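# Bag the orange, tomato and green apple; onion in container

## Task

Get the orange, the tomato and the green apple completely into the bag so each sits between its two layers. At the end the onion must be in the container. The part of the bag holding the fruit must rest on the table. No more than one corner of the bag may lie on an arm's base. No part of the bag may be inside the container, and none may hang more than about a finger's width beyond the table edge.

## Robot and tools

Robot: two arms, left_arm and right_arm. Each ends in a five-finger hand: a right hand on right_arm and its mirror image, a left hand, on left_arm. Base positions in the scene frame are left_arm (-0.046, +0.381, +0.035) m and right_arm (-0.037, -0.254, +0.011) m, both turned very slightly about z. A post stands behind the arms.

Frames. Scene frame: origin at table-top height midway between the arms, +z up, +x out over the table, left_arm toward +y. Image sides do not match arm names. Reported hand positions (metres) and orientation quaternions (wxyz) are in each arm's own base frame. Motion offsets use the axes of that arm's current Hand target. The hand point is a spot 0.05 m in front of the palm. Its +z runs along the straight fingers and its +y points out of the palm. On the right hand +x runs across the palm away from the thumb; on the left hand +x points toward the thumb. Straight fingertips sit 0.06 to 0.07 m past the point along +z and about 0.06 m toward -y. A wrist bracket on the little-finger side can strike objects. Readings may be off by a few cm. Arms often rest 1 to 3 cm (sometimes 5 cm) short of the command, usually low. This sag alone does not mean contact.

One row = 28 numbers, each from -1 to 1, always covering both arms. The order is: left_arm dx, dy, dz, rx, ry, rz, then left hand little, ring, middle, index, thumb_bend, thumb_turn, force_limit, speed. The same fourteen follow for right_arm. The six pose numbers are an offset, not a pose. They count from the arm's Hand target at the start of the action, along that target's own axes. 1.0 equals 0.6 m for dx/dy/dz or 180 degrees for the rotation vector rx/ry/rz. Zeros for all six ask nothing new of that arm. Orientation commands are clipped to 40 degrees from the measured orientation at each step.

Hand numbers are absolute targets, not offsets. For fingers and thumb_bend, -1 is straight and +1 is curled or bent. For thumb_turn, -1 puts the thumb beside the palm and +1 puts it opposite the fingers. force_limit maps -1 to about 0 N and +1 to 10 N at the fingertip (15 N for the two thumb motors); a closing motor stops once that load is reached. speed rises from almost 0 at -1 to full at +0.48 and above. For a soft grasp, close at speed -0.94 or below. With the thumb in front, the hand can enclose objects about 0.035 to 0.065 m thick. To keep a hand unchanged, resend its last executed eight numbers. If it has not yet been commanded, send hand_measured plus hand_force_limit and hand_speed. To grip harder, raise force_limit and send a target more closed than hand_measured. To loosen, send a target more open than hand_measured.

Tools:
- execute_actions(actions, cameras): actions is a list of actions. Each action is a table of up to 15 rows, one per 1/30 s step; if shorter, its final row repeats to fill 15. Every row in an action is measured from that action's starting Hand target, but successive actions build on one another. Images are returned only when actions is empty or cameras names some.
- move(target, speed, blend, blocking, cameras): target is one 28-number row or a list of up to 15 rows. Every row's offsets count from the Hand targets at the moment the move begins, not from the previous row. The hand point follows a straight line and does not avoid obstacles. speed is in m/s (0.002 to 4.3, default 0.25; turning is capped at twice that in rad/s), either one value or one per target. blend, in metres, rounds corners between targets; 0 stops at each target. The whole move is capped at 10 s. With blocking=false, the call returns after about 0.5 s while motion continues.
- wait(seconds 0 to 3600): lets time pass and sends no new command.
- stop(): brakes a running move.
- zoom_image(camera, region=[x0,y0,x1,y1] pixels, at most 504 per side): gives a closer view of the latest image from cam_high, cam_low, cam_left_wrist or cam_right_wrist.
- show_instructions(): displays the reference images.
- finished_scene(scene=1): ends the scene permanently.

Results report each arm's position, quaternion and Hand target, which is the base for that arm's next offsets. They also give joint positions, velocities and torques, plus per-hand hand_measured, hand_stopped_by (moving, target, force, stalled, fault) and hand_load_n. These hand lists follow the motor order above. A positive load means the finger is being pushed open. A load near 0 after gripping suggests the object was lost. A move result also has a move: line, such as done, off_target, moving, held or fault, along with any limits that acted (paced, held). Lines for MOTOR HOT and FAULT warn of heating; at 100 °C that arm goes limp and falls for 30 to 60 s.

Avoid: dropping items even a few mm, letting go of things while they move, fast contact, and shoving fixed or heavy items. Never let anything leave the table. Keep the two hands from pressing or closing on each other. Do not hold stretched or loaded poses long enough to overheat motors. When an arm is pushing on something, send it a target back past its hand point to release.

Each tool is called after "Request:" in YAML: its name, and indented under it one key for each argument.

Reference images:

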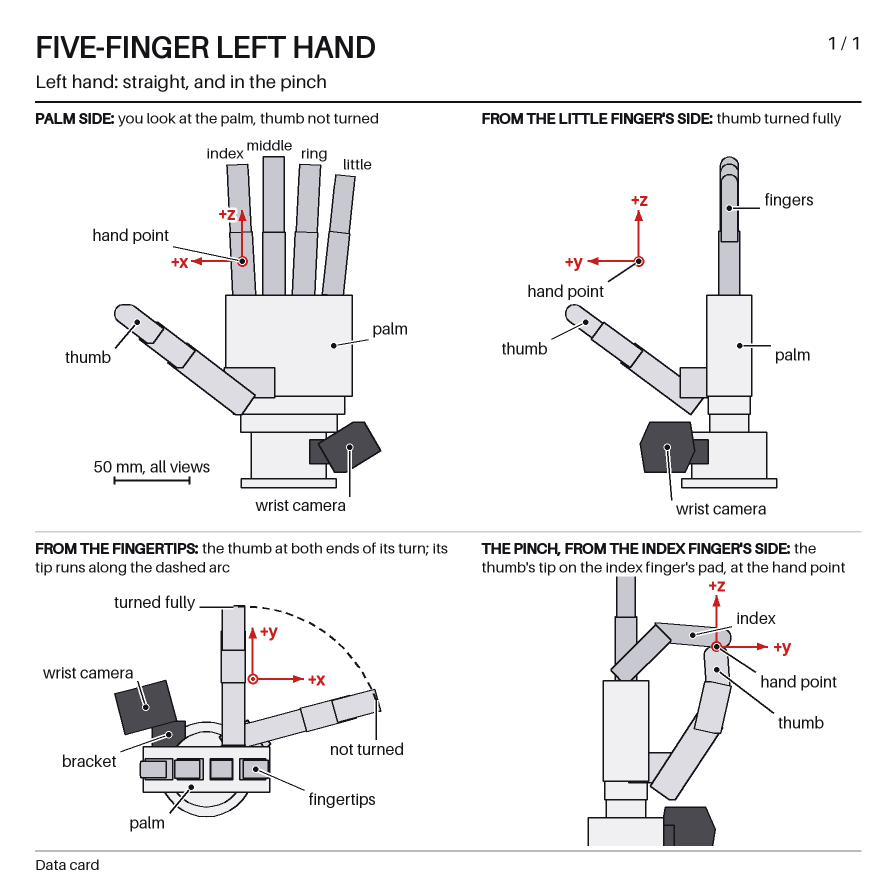

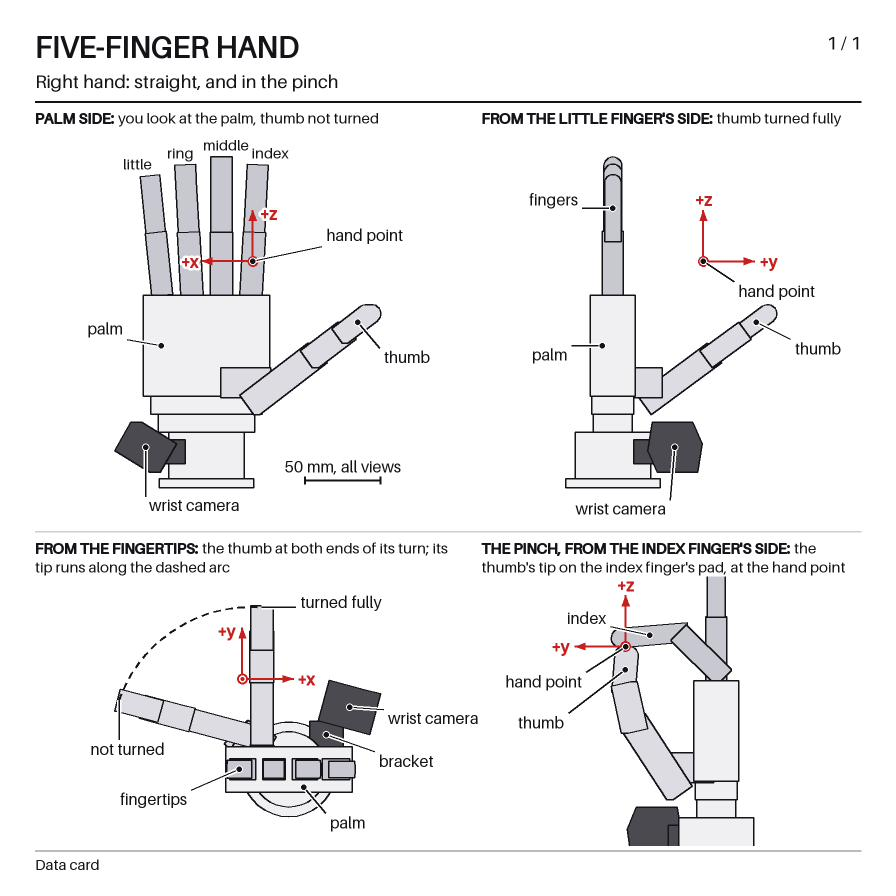

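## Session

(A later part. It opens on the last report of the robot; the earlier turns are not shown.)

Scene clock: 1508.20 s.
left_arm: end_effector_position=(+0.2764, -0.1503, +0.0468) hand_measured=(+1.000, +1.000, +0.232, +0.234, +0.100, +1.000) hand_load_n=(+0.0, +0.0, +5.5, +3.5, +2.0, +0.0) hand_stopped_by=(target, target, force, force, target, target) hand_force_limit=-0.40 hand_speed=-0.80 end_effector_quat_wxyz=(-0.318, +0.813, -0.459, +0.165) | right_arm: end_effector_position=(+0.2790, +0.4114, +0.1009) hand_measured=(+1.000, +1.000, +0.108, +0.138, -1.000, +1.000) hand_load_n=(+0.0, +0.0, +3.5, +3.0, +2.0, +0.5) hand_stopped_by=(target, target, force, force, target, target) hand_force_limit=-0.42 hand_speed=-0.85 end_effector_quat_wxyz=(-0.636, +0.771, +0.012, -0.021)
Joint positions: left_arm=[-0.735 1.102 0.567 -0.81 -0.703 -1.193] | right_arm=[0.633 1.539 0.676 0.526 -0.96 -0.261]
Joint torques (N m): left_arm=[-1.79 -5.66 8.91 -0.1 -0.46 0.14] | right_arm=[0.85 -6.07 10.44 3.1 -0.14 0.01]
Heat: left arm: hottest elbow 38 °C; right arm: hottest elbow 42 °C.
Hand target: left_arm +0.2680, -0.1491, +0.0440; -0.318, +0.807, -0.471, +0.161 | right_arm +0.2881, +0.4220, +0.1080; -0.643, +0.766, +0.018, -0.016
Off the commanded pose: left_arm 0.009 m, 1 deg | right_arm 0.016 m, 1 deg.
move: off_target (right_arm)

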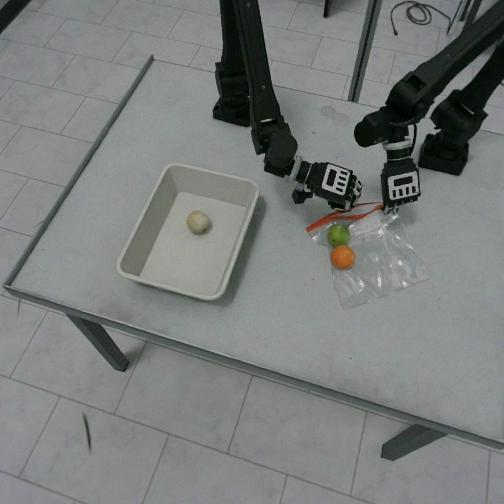

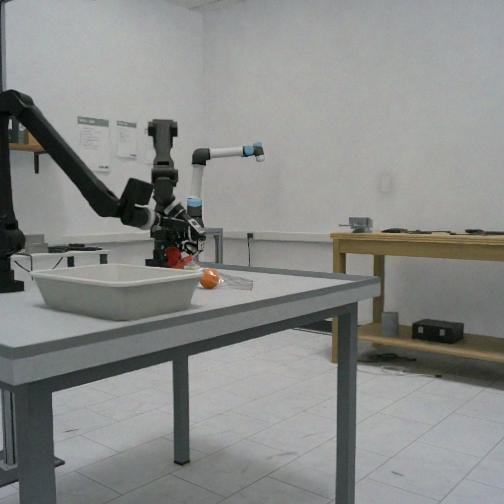

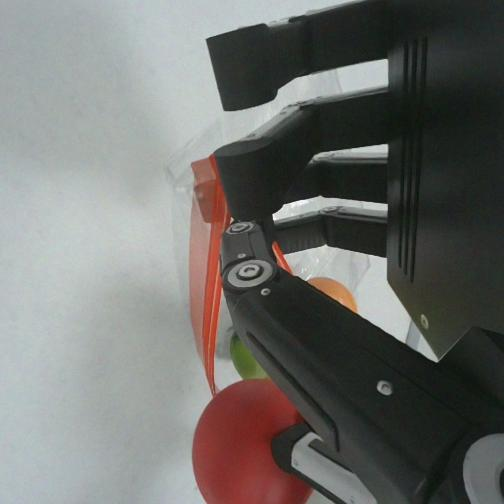

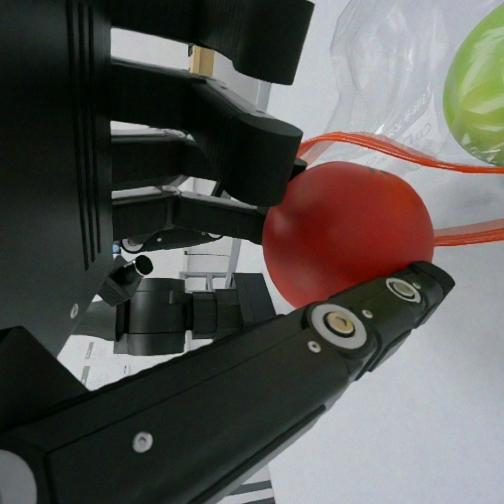

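Request:
move:
  target: [0,0,0,0,0,0,1,1,0.25,0.25,0.1,1,-0.4,-0.8,-0.0051,0.0693,0.0107,0,0,0,1,1,0.4,0.4,-1,1,-0.42,-0.85]
  speed: 0.05
  cameras: ["all"]

Request:
zoom_image:
  camera: "cam_high"
  region: [280, 160, 440, 320]

Request:
zoom_image:
  camera: "cam_low"
  region: [130, 200, 280, 310]

Scene clock: 1519.80 s.
left_arm: end_effector_position=(+0.2764, -0.1503, +0.0468) hand_measured=(+1.000, +1.000, +0.232, +0.234, +0.100, +1.000) hand_load_n=(+0.0, +0.0, +5.5, +3.5, +1.5, +0.0) hand_stopped_by=(target, target, force, force, target, target) hand_force_limit=-0.40 hand_speed=-0.80 end_effector_quat_wxyz=(-0.318, +0.813, -0.459, +0.165) | right_arm: end_effector_position=(+0.2889, +0.4186, +0.0720) hand_measured=(+1.000, +1.000, +0.108, +0.138, -1.000, +1.000) hand_load_n=(+0.0, +0.0, +3.0, +3.5, +1.5, +0.5) hand_stopped_by=(target, target, force, force, target, target) hand_force_limit=-0.42 hand_speed=-0.85 end_effector_quat_wxyz=(-0.644, +0.765, +0.019, -0.011)
Joint positions: left_arm=[-0.735 1.102 0.567 -0.81 -0.703 -1.193] | right_arm=[0.633 1.649 0.676 0.671 -0.958 -0.258]
Joint torques (N m): left_arm=[-1.79 -5.66 8.92 -0.08 -0.46 0.13] | right_arm=[1.08 -6.77 6.45 3.11 -0.1 0.02]
Heat: left arm: hottest elbow 38 °C; right arm: hottest elbow 43 °C.
Hand target: left_arm +0.2680, -0.1491, +0.0440; -0.318, +0.807, -0.471, +0.161 | right_arm +0.2850, +0.4210, +0.0659; -0.643, +0.766, +0.018, -0.016
Off the commanded pose: left_arm 0.009 m, 1 deg | right_arm 0.008 m, 1 deg.
move: done

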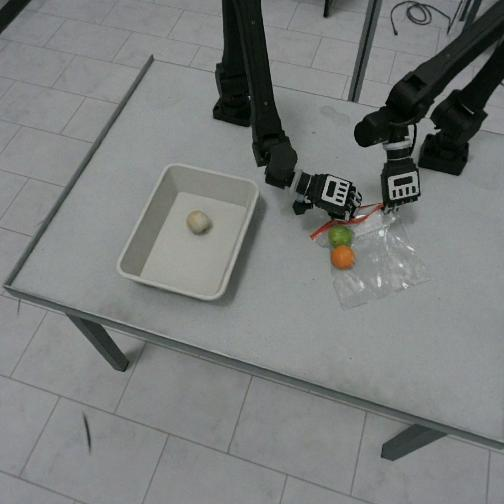

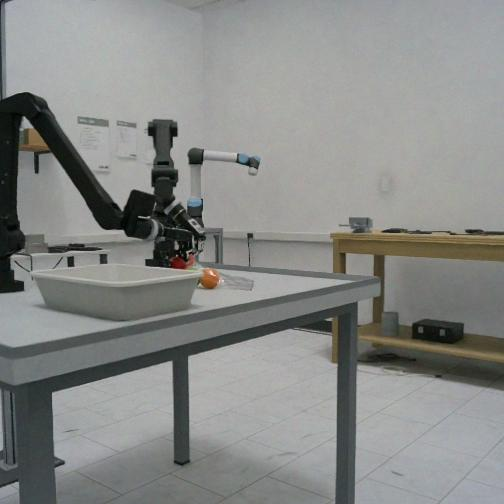

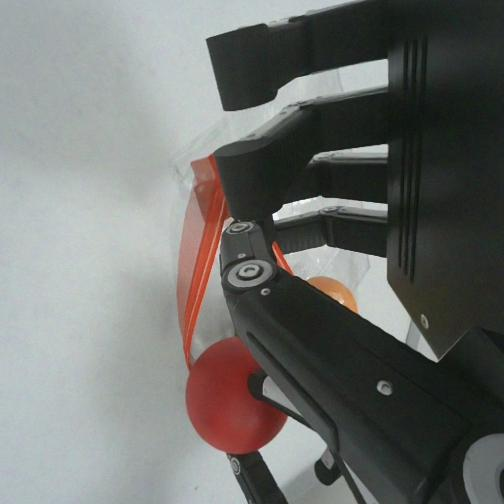

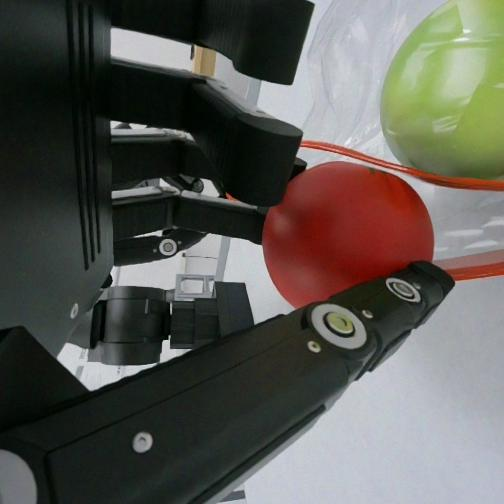

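Scaled by 3.150.

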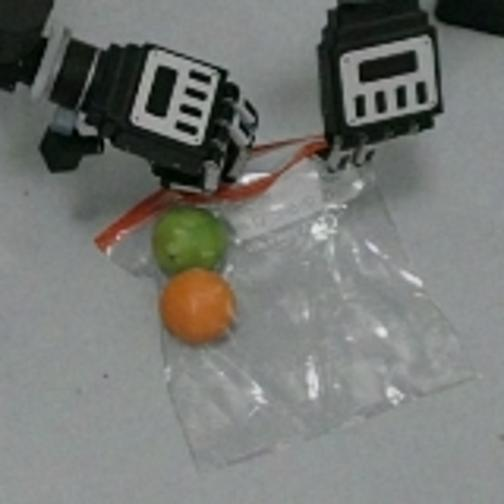

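Scaled by 3.360.

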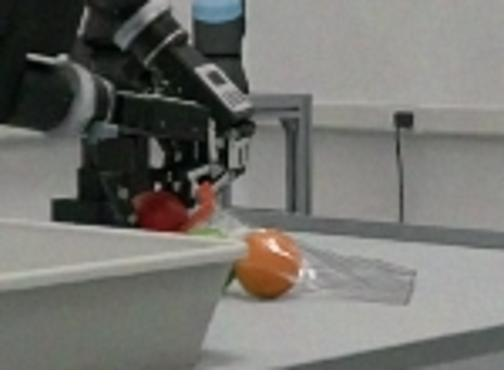

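Request:
zoom_image:
  camera: "cam_right_wrist"
  region: [240, 100, 504, 364]

Request:
zoom_image:
  camera: "cam_left_wrist"
  region: [130, 230, 400, 504]

Scaled by 1.909.

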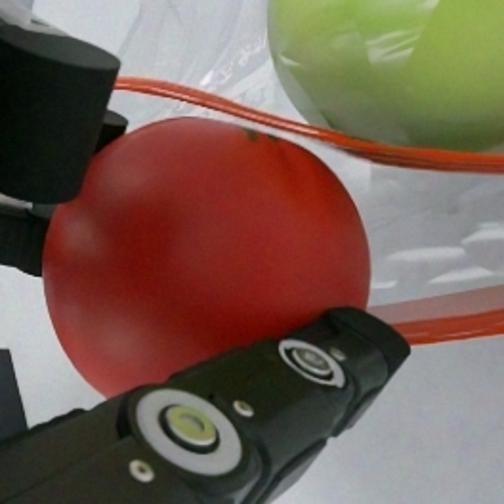

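Scaled by 1.839.

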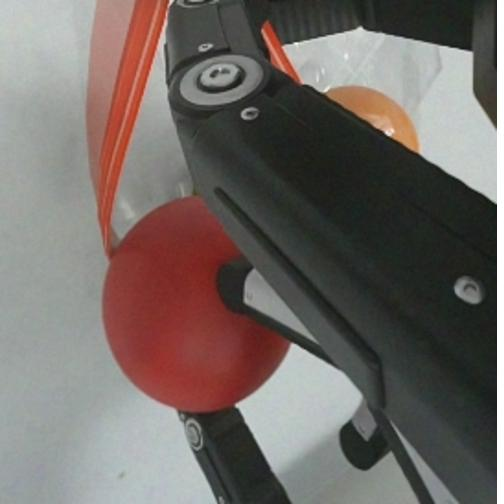

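Request:
move:
  target: [0,0,0,0,0,0,1,1,0.25,0.25,0.1,1,-0.4,-0.8,0.0392,-0.039,0.0098,0,0,0,1,1,0.4,0.4,-1,1,-0.42,-0.85]
  speed: 0.05
  cameras: ["all"]

Request:
zoom_image:
  camera: "cam_high"
  region: [280, 160, 440, 320]

Request:
zoom_image:
  camera: "cam_left_wrist"
  region: [130, 230, 400, 504]

Scene clock: 1524.73 s.
left_arm: end_effector_position=(+0.2764, -0.1503, +0.0468) hand_measured=(+1.000, +1.000, +0.232, +0.234, +0.100, +1.000) hand_load_n=(+0.0, +0.5, +5.5, +3.5, +1.5, +0.0) hand_stopped_by=(target, target, force, force, target, target) hand_force_limit=-0.40 hand_speed=-0.80 end_effector_quat_wxyz=(-0.318, +0.813, -0.459, +0.165) | right_arm: end_effector_position=(+0.2985, +0.4263, +0.0805) hand_measured=(+1.000, +1.000, +0.108, +0.138, -1.000, +1.000) hand_load_n=(+0.0, +0.0, +3.5, +3.0, +1.5, +0.5) hand_stopped_by=(target, target, force, force, target, target) hand_force_limit=-0.42 hand_speed=-0.85 end_effector_quat_wxyz=(-0.639, +0.768, +0.015, -0.020)
Joint positions: left_arm=[-0.735 1.102 0.567 -0.81 -0.703 -1.193] | right_arm=[0.633 1.649 0.727 0.599 -0.964 -0.258]
Joint torques (N m): left_arm=[-1.73 -5.6 8.92 -0.09 -0.46 0.14] | right_arm=[0.09 -7.94 9.8 1.94 -0.3 -0.03]
Heat: left arm: hottest elbow 38 °C; right arm: hottest elbow 43 °C.
Hand target: left_arm +0.2680, -0.1491, +0.0440; -0.318, +0.807, -0.471, +0.161 | right_arm +0.3081, +0.4320, +0.0879; -0.643, +0.766, +0.018, -0.016
Off the commanded pose: left_arm 0.009 m, 1 deg | right_arm 0.013 m, 1 deg.
move: off_target (right_arm)

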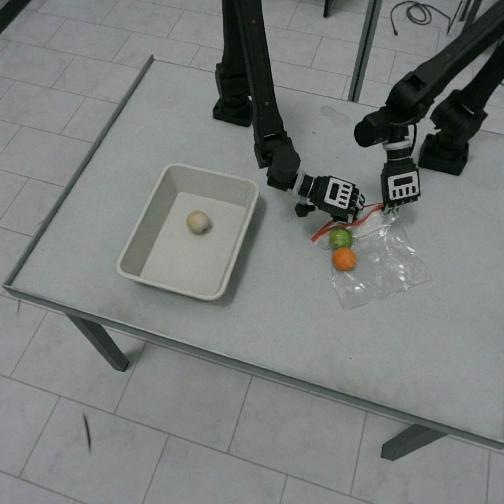

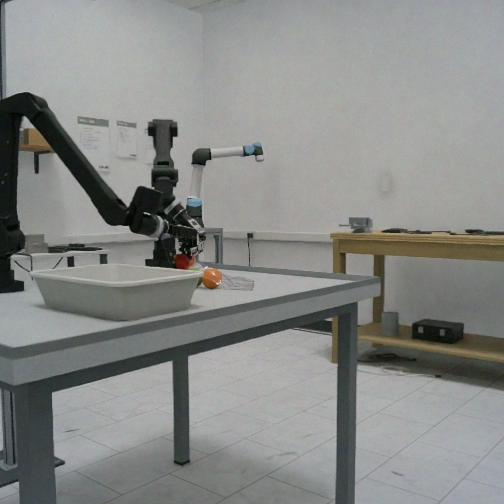

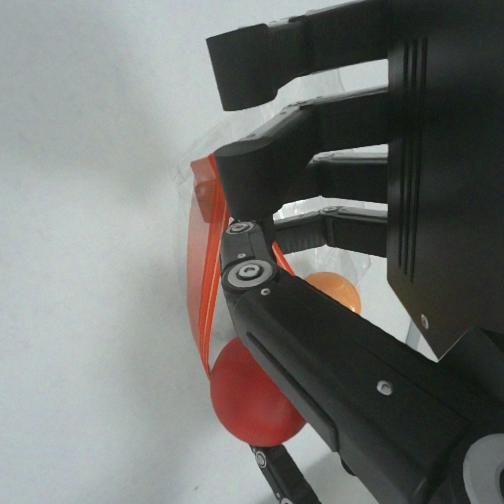

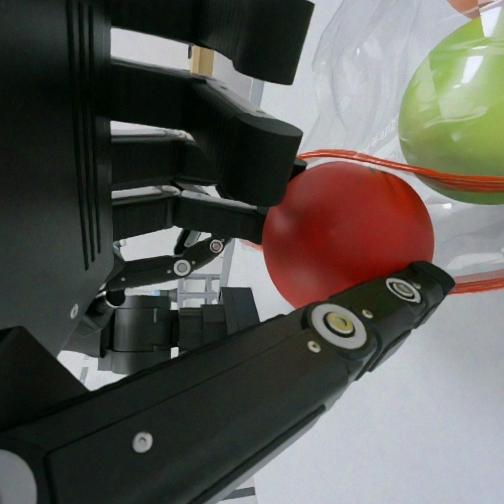

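Scaled by 3.150.

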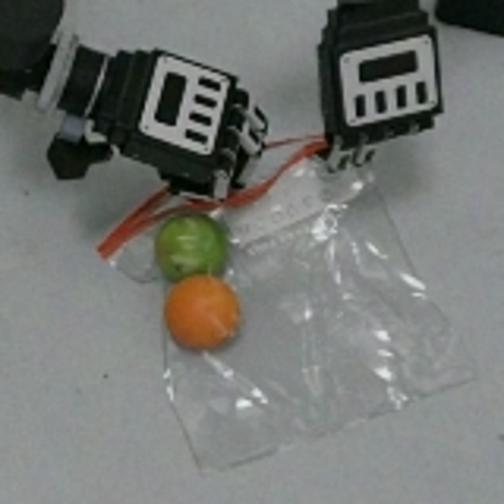

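Scaled by 1.839.

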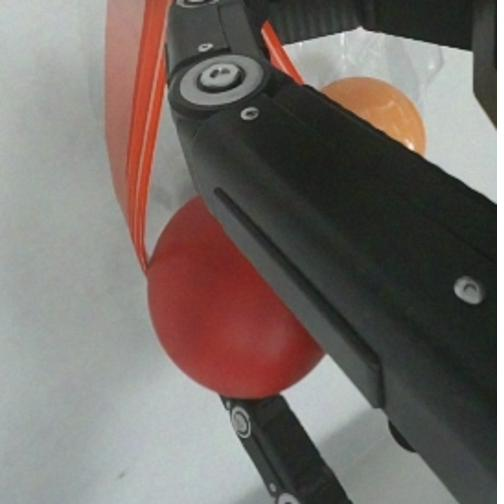

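Request:
move:
  target: [0,0,0,0,0,0,1,1,0.25,0.25,0.1,1,-0.4,-0.8,0.0087,-0.0503,-0.0025,0,0,0,1,1,0.4,0.4,-1,1,-0.42,-0.85]
  speed: 0.05
  cameras: ["all"]

Request:
zoom_image:
  camera: "cam_high"
  region: [280, 160, 440, 320]

Request:
zoom_image:
  camera: "cam_left_wrist"
  region: [130, 230, 400, 504]

Scene clock: 1529.17 s.
left_arm: end_effector_position=(+0.2764, -0.1503, +0.0468) hand_measured=(+1.000, +1.000, +0.232, +0.234, +0.100, +1.000) hand_load_n=(+0.0, +0.0, +5.5, +3.5, +2.0, +0.0) hand_stopped_by=(target, target, force, force, target, target) hand_force_limit=-0.40 hand_speed=-0.80 end_effector_quat_wxyz=(-0.318, +0.813, -0.459, +0.165) | right_arm: end_effector_position=(+0.3032, +0.4299, +0.1041) hand_measured=(+1.000, +1.000, +0.108, +0.138, -1.000, +1.000) hand_load_n=(+0.0, +0.5, +3.0, +3.5, +1.5, +0.5) hand_stopped_by=(target, target, force, force, target, target) hand_force_limit=-0.42 hand_speed=-0.85 end_effector_quat_wxyz=(-0.637, +0.771, +0.012, -0.023)
Joint positions: left_arm=[-0.735 1.102 0.567 -0.81 -0.703 -1.193] | right_arm=[0.633 1.601 0.765 0.501 -0.964 -0.258]
Joint torques (N m): left_arm=[-1.67 -5.66 8.94 -0.08 -0.45 0.14] | right_arm=[0.09 -8.59 10.55 1.91 -0.28 -0.03]
Heat: left arm: hottest elbow 38 °C; right arm: hottest elbow 43 °C.
Hand target: left_arm +0.2680, -0.1491, +0.0440; -0.318, +0.807, -0.471, +0.161 | right_arm +0.3130, +0.4359, +0.1178; -0.643, +0.766, +0.018, -0.016
Off the commanded pose: left_arm 0.009 m, 1 deg | right_arm 0.018 m, 1 deg.
move: off_target (right_arm)

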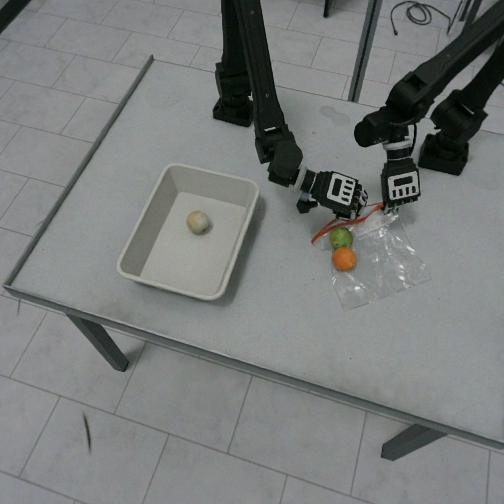

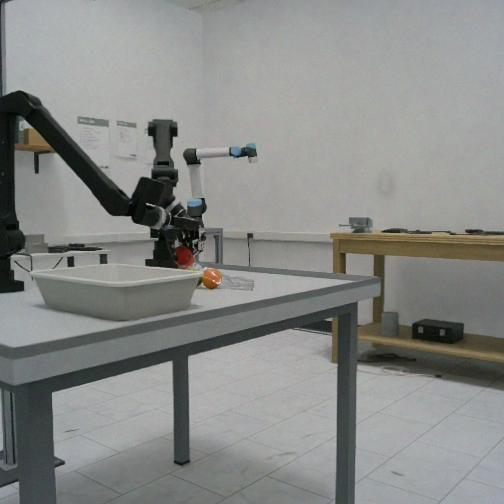

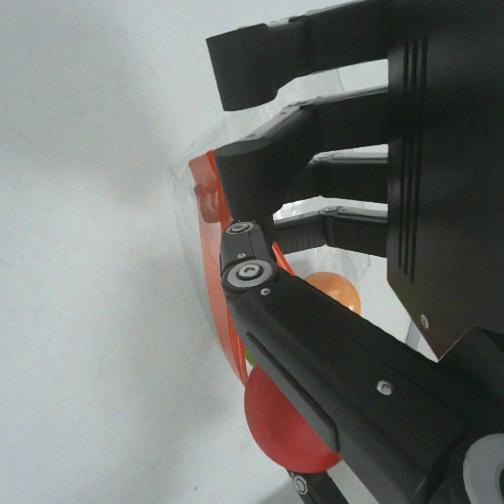

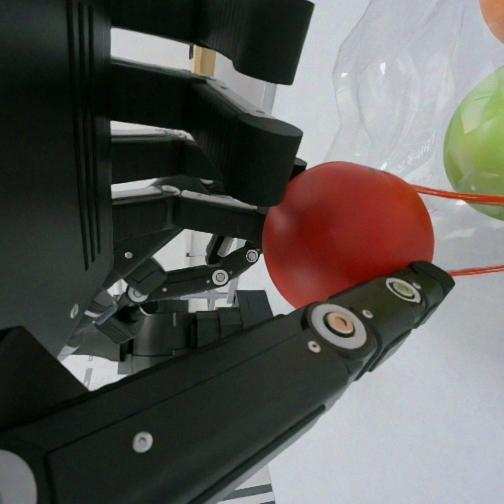

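Scaled by 3.150.

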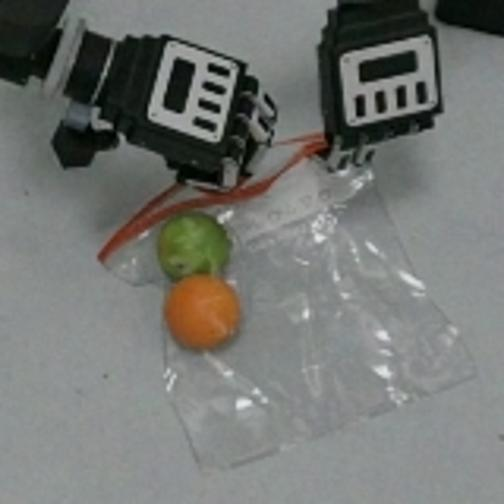

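Scaled by 1.839.

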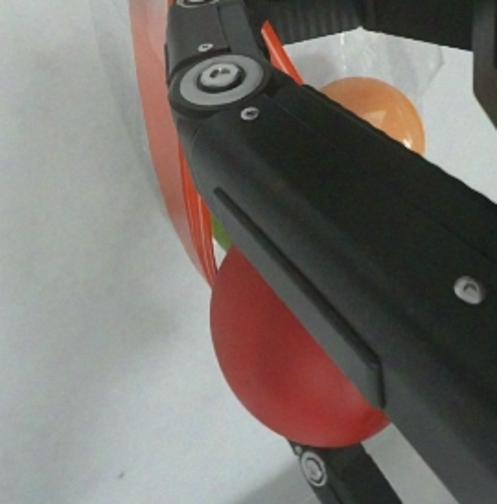

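Request:
move:
  target: [0,0,0,0,0,0,1,1,0.25,0.25,0.1,1,-0.4,-0.8,-0.0247,0.1033,0.0077,0,0,0,1,1,0.4,0.4,-1,1,-0.42,-0.85]
  speed: 0.05
  cameras: ["all"]

Request:
zoom_image:
  camera: "cam_high"
  region: [280, 160, 440, 320]

Request:
zoom_image:
  camera: "cam_left_wrist"
  region: [130, 230, 400, 504]

Request:
zoom_image:
  camera: "cam_right_wrist"
  region: [240, 100, 504, 364]

Scene clock: 1535.27 s.
left_arm: end_effector_position=(+0.2764, -0.1503, +0.0468) hand_measured=(+1.000, +1.000, +0.232, +0.234, +0.100, +1.000) hand_load_n=(+0.0, +0.0, +5.5, +3.5, +2.0, +0.0) hand_stopped_by=(target, target, force, force, target, target) hand_force_limit=-0.40 hand_speed=-0.80 end_effector_quat_wxyz=(-0.318, +0.813, -0.459, +0.165) | right_arm: end_effector_position=(+0.3012, +0.4281, +0.0629) hand_measured=(+1.000, +1.000, +0.108, +0.138, -1.000, +1.000) hand_load_n=(+0.0, +0.0, +3.0, +3.5, +2.0, +0.5) hand_stopped_by=(target, target, force, force, target, target) hand_force_limit=-0.42 hand_speed=-0.85 end_effector_quat_wxyz=(-0.644, +0.765, +0.019, -0.013)
Joint positions: left_arm=[-0.735 1.102 0.567 -0.81 -0.703 -1.193] | right_arm=[0.633 1.705 0.717 0.685 -0.961 -0.256]
Joint torques (N m): left_arm=[-1.73 -5.66 8.92 -0.08 -0.46 0.14] | right_arm=[0.73 -7.41 6.27 3.11 -0.1 -0.02]
Motor temperatures (°C): left_arm=[30 32 37 28 28 27] | right_arm=[26 33 43 26 28 27]
Heat: left arm: hottest elbow 37 °C; right arm: hottest elbow 43 °C.
Hand target: left_arm +0.2681, -0.1490, +0.0440; -0.318, +0.807, -0.471, +0.161 | right_arm +0.2987, +0.4291, +0.0561; -0.643, +0.766, +0.018, -0.015
Off the commanded pose: left_arm 0.009 m, 1 deg | right_arm 0.008 m, 0 deg.
move: done

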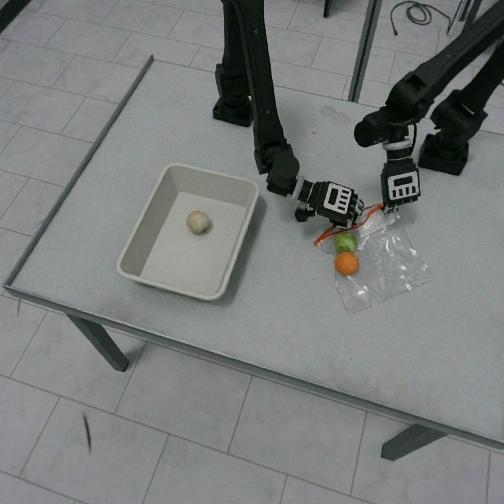

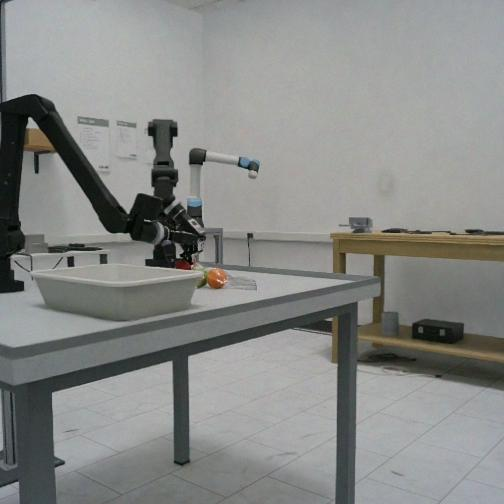

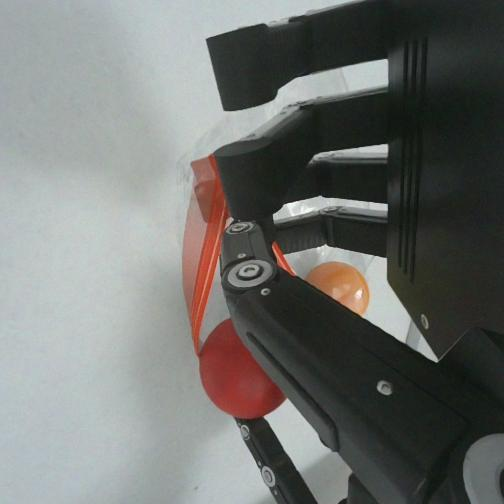

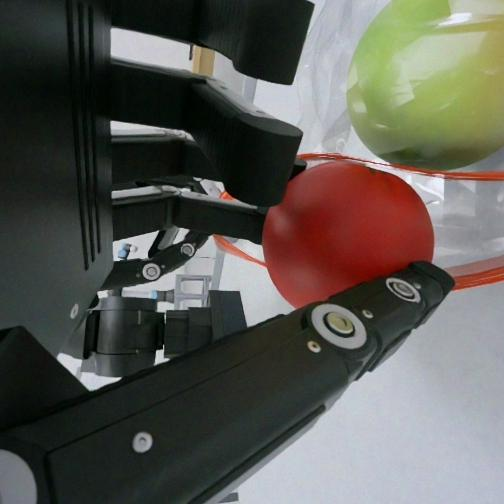

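Scaled by 3.150.

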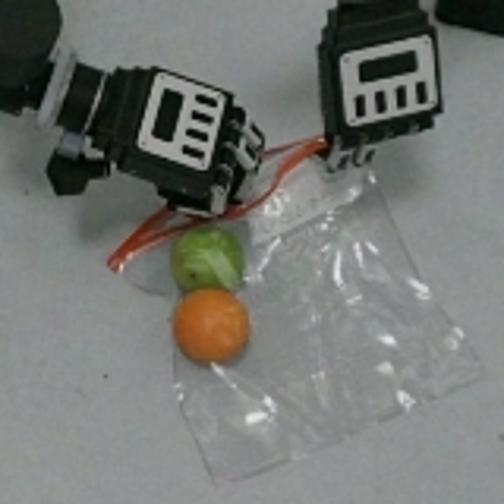

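Scaled by 1.839.

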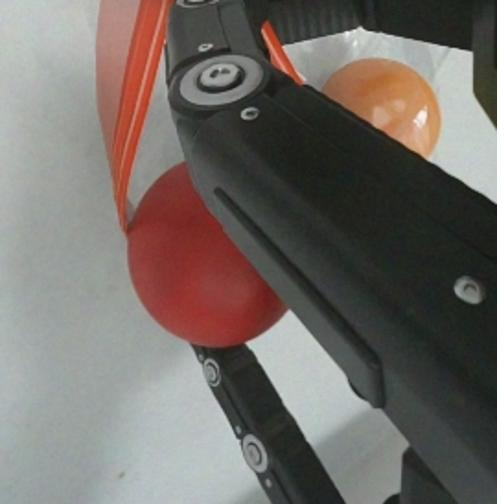

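Scaled by 1.909.

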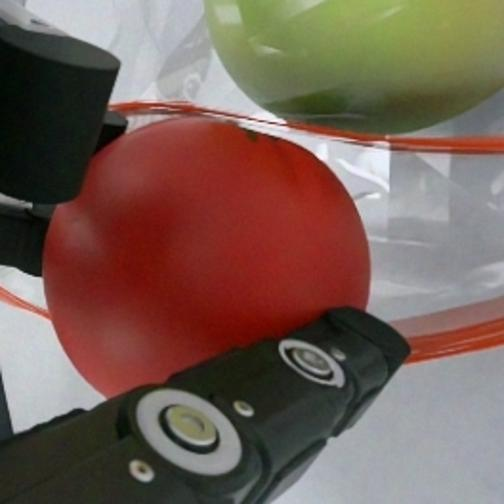

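Request:
move:
  target:
    - [0,0,0,0,0,0,1,1,0.25,0.25,0.1,1,-0.4,-0.8,0.005,-0.0985,-0.0174,0,0,0,1,1,0.4,0.4,-1,1,-0.42,-0.85]
    - [0,0,0,0,0,0,1,1,0.25,0.25,0.1,1,-0.4,-0.8,-0.012,-0.113,-0.1176,0,0,0,1,1,0.4,0.4,-1,1,-0.42,-0.85]
  speed: 0.07
  blend: 0.01
  cameras: ["all"]

Request:
zoom_image:
  camera: "cam_high"
  region: [280, 160, 440, 320]

Request:
zoom_image:
  camera: "cam_left_wrist"
  region: [130, 130, 400, 500]

Scene clock: 1540.60 s.
left_arm: end_effector_position=(+0.2764, -0.1503, +0.0468) hand_measured=(+1.000, +1.000, +0.232, +0.234, +0.100, +1.000) hand_load_n=(+0.5, +0.0, +5.5, +4.0, +2.0, +0.0) hand_stopped_by=(target, target, force, force, target, target) hand_force_limit=-0.40 hand_speed=-0.80 end_effector_quat_wxyz=(-0.318, +0.813, -0.459, +0.165) | right_arm: end_effector_position=(+0.2941, +0.3747, +0.1357) hand_measured=(+1.000, +1.000, +0.108, +0.138, -1.000, +1.000) hand_load_n=(+0.0, +0.0, +3.0, +3.0, +2.0, +0.5) hand_stopped_by=(target, target, force, force, target, target) hand_force_limit=-0.42 hand_speed=-0.85 end_effector_quat_wxyz=(-0.644, +0.765, +0.019, -0.017)
Joint positions: left_arm=[-0.735 1.102 0.567 -0.81 -0.703 -1.193] | right_arm=[0.53 1.437 0.685 0.394 -1.064 -0.315]
Joint torques (N m): left_arm=[-1.67 -5.66 8.92 -0.08 -0.46 0.13] | right_arm=[-0.26 -7 7.76 1.84 -0.34 -0.11]
Heat: left arm: hottest elbow 37 °C; right arm: hottest elbow 43 °C.
Hand target: left_arm +0.2681, -0.1490, +0.0440; -0.318, +0.807, -0.471, +0.161 | right_arm +0.2941, +0.3712, +0.1351; -0.643, +0.766, +0.018, -0.016
Off the commanded pose: left_arm 0.009 m, 1 deg | right_arm 0.004 m, 0 deg.
move: done

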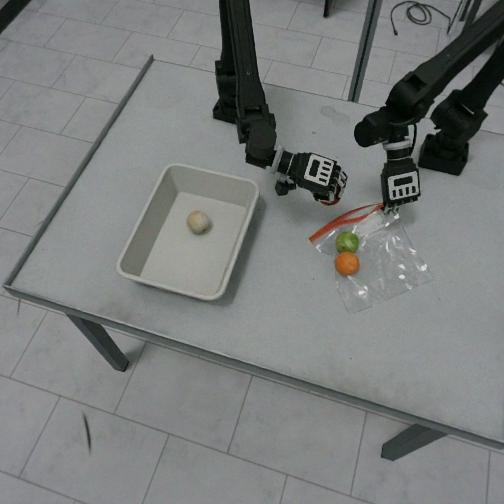

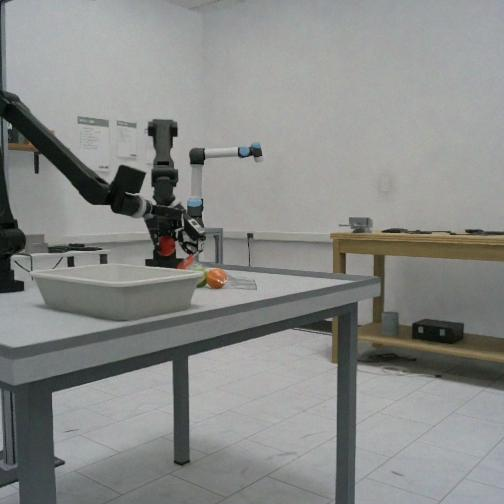

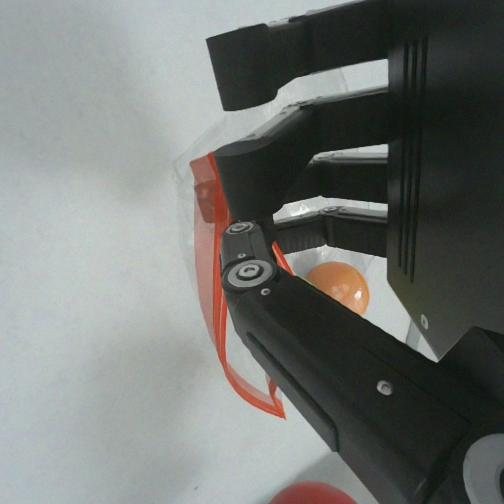

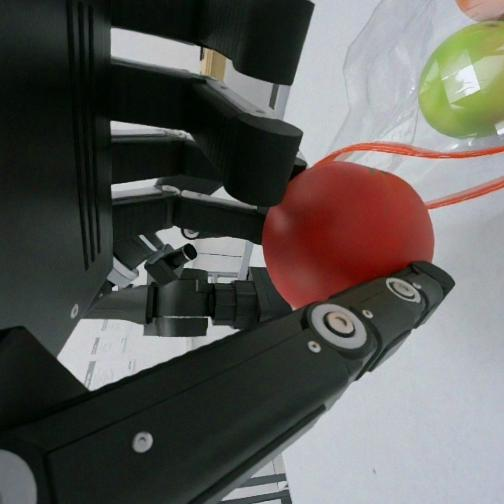

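Scaled by 3.150.

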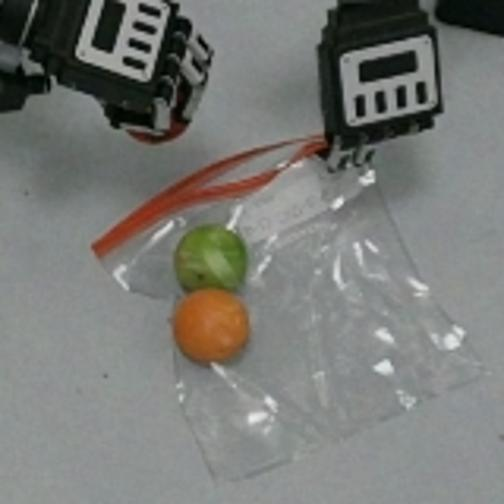

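Scaled by 1.362.

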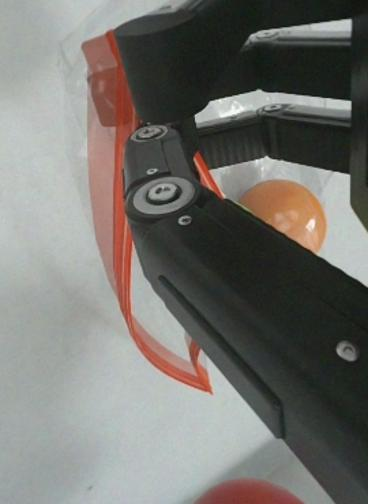

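Request:
move:
  target: [0,0,0,0,0,0,1,1,0.25,0.25,0.1,1,-0.4,-0.8,0,0,0,0.0556,0,0,1,1,0.4,0.4,-1,1,-0.42,-0.85]
  speed: 0.07
  cameras: ["all"]

Request:
zoom_image:
  camera: "cam_high"
  region: [280, 160, 440, 320]

Request:
zoom_image:
  camera: "cam_low"
  region: [130, 200, 280, 310]

Scene clock: 1546.13 s.
left_arm: end_effector_position=(+0.2764, -0.1503, +0.0468) hand_measured=(+1.000, +1.000, +0.232, +0.234, +0.100, +1.000) hand_load_n=(+0.0, +0.0, +6.0, +3.5, +2.0, +0.0) hand_stopped_by=(target, target, force, force, target, target) hand_force_limit=-0.40 hand_speed=-0.80 end_effector_quat_wxyz=(-0.318, +0.813, -0.459, +0.165) | right_arm: end_effector_position=(+0.2922, +0.3745, +0.1414) hand_measured=(+1.000, +1.000, +0.108, +0.138, -1.000, +1.000) hand_load_n=(+0.5, +0.0, +3.5, +3.0, +1.5, +0.5) hand_stopped_by=(target, target, force, force, target, target) hand_force_limit=-0.42 hand_speed=-0.85 end_effector_quat_wxyz=(+0.708, -0.706, -0.024, +0.015)
Joint positions: left_arm=[-0.735 1.102 0.567 -0.81 -0.703 -1.193] | right_arm=[0.502 1.548 0.604 0.95 -1.124 -0.008]
Joint torques (N m): left_arm=[-1.73 -5.54 8.92 -0.08 -0.47 0.13] | right_arm=[-0.5 -5.6 6.35 2.95 -0.1 0.03]
Heat: left arm: hottest elbow 37 °C; right arm: hottest elbow 43 °C.
Hand target: left_arm +0.2681, -0.1490, +0.0440; -0.318, +0.807, -0.471, +0.161 | right_arm +0.2942, +0.3711, +0.1350; +0.707, -0.707, -0.016, +0.017
Off the commanded pose: left_arm 0.009 m, 1 deg | right_arm 0.007 m, 1 deg.
move: done

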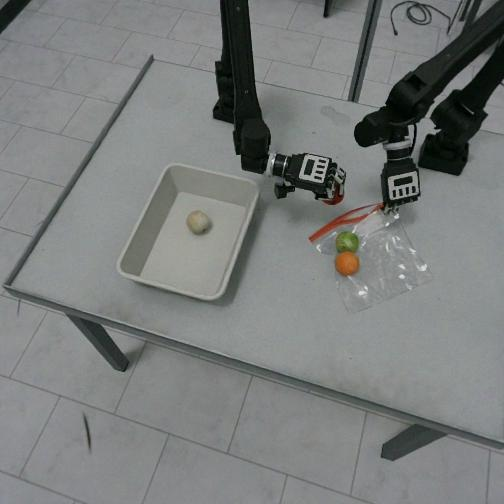

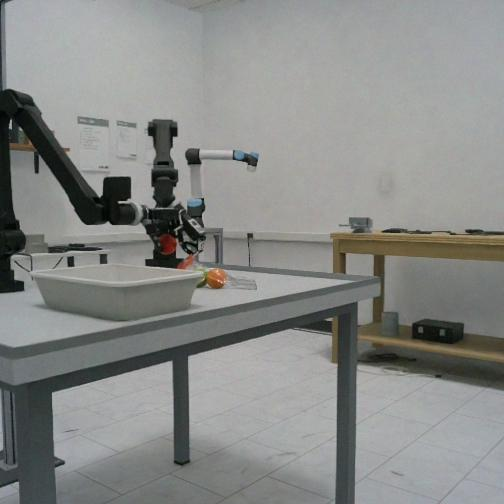

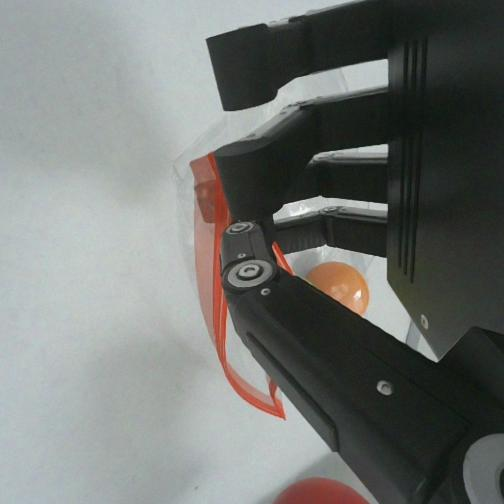

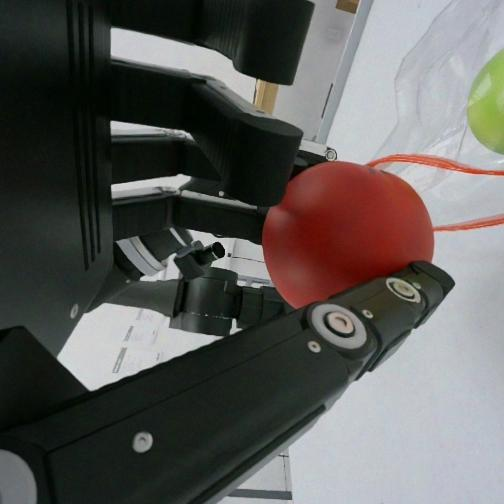

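Scaled by 3.150.

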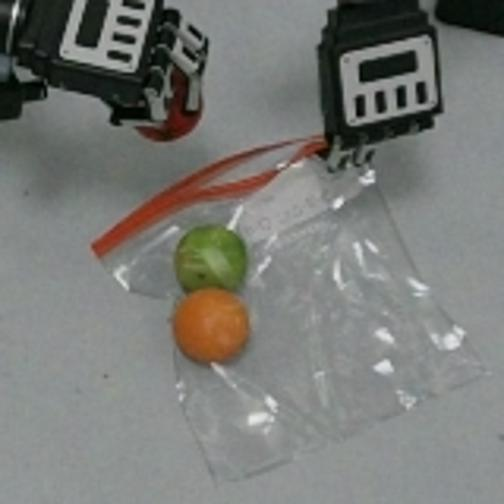

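Scaled by 3.360.

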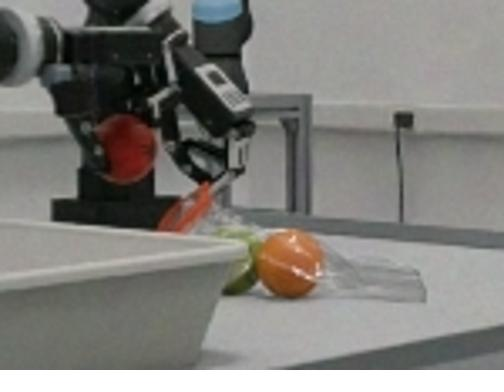

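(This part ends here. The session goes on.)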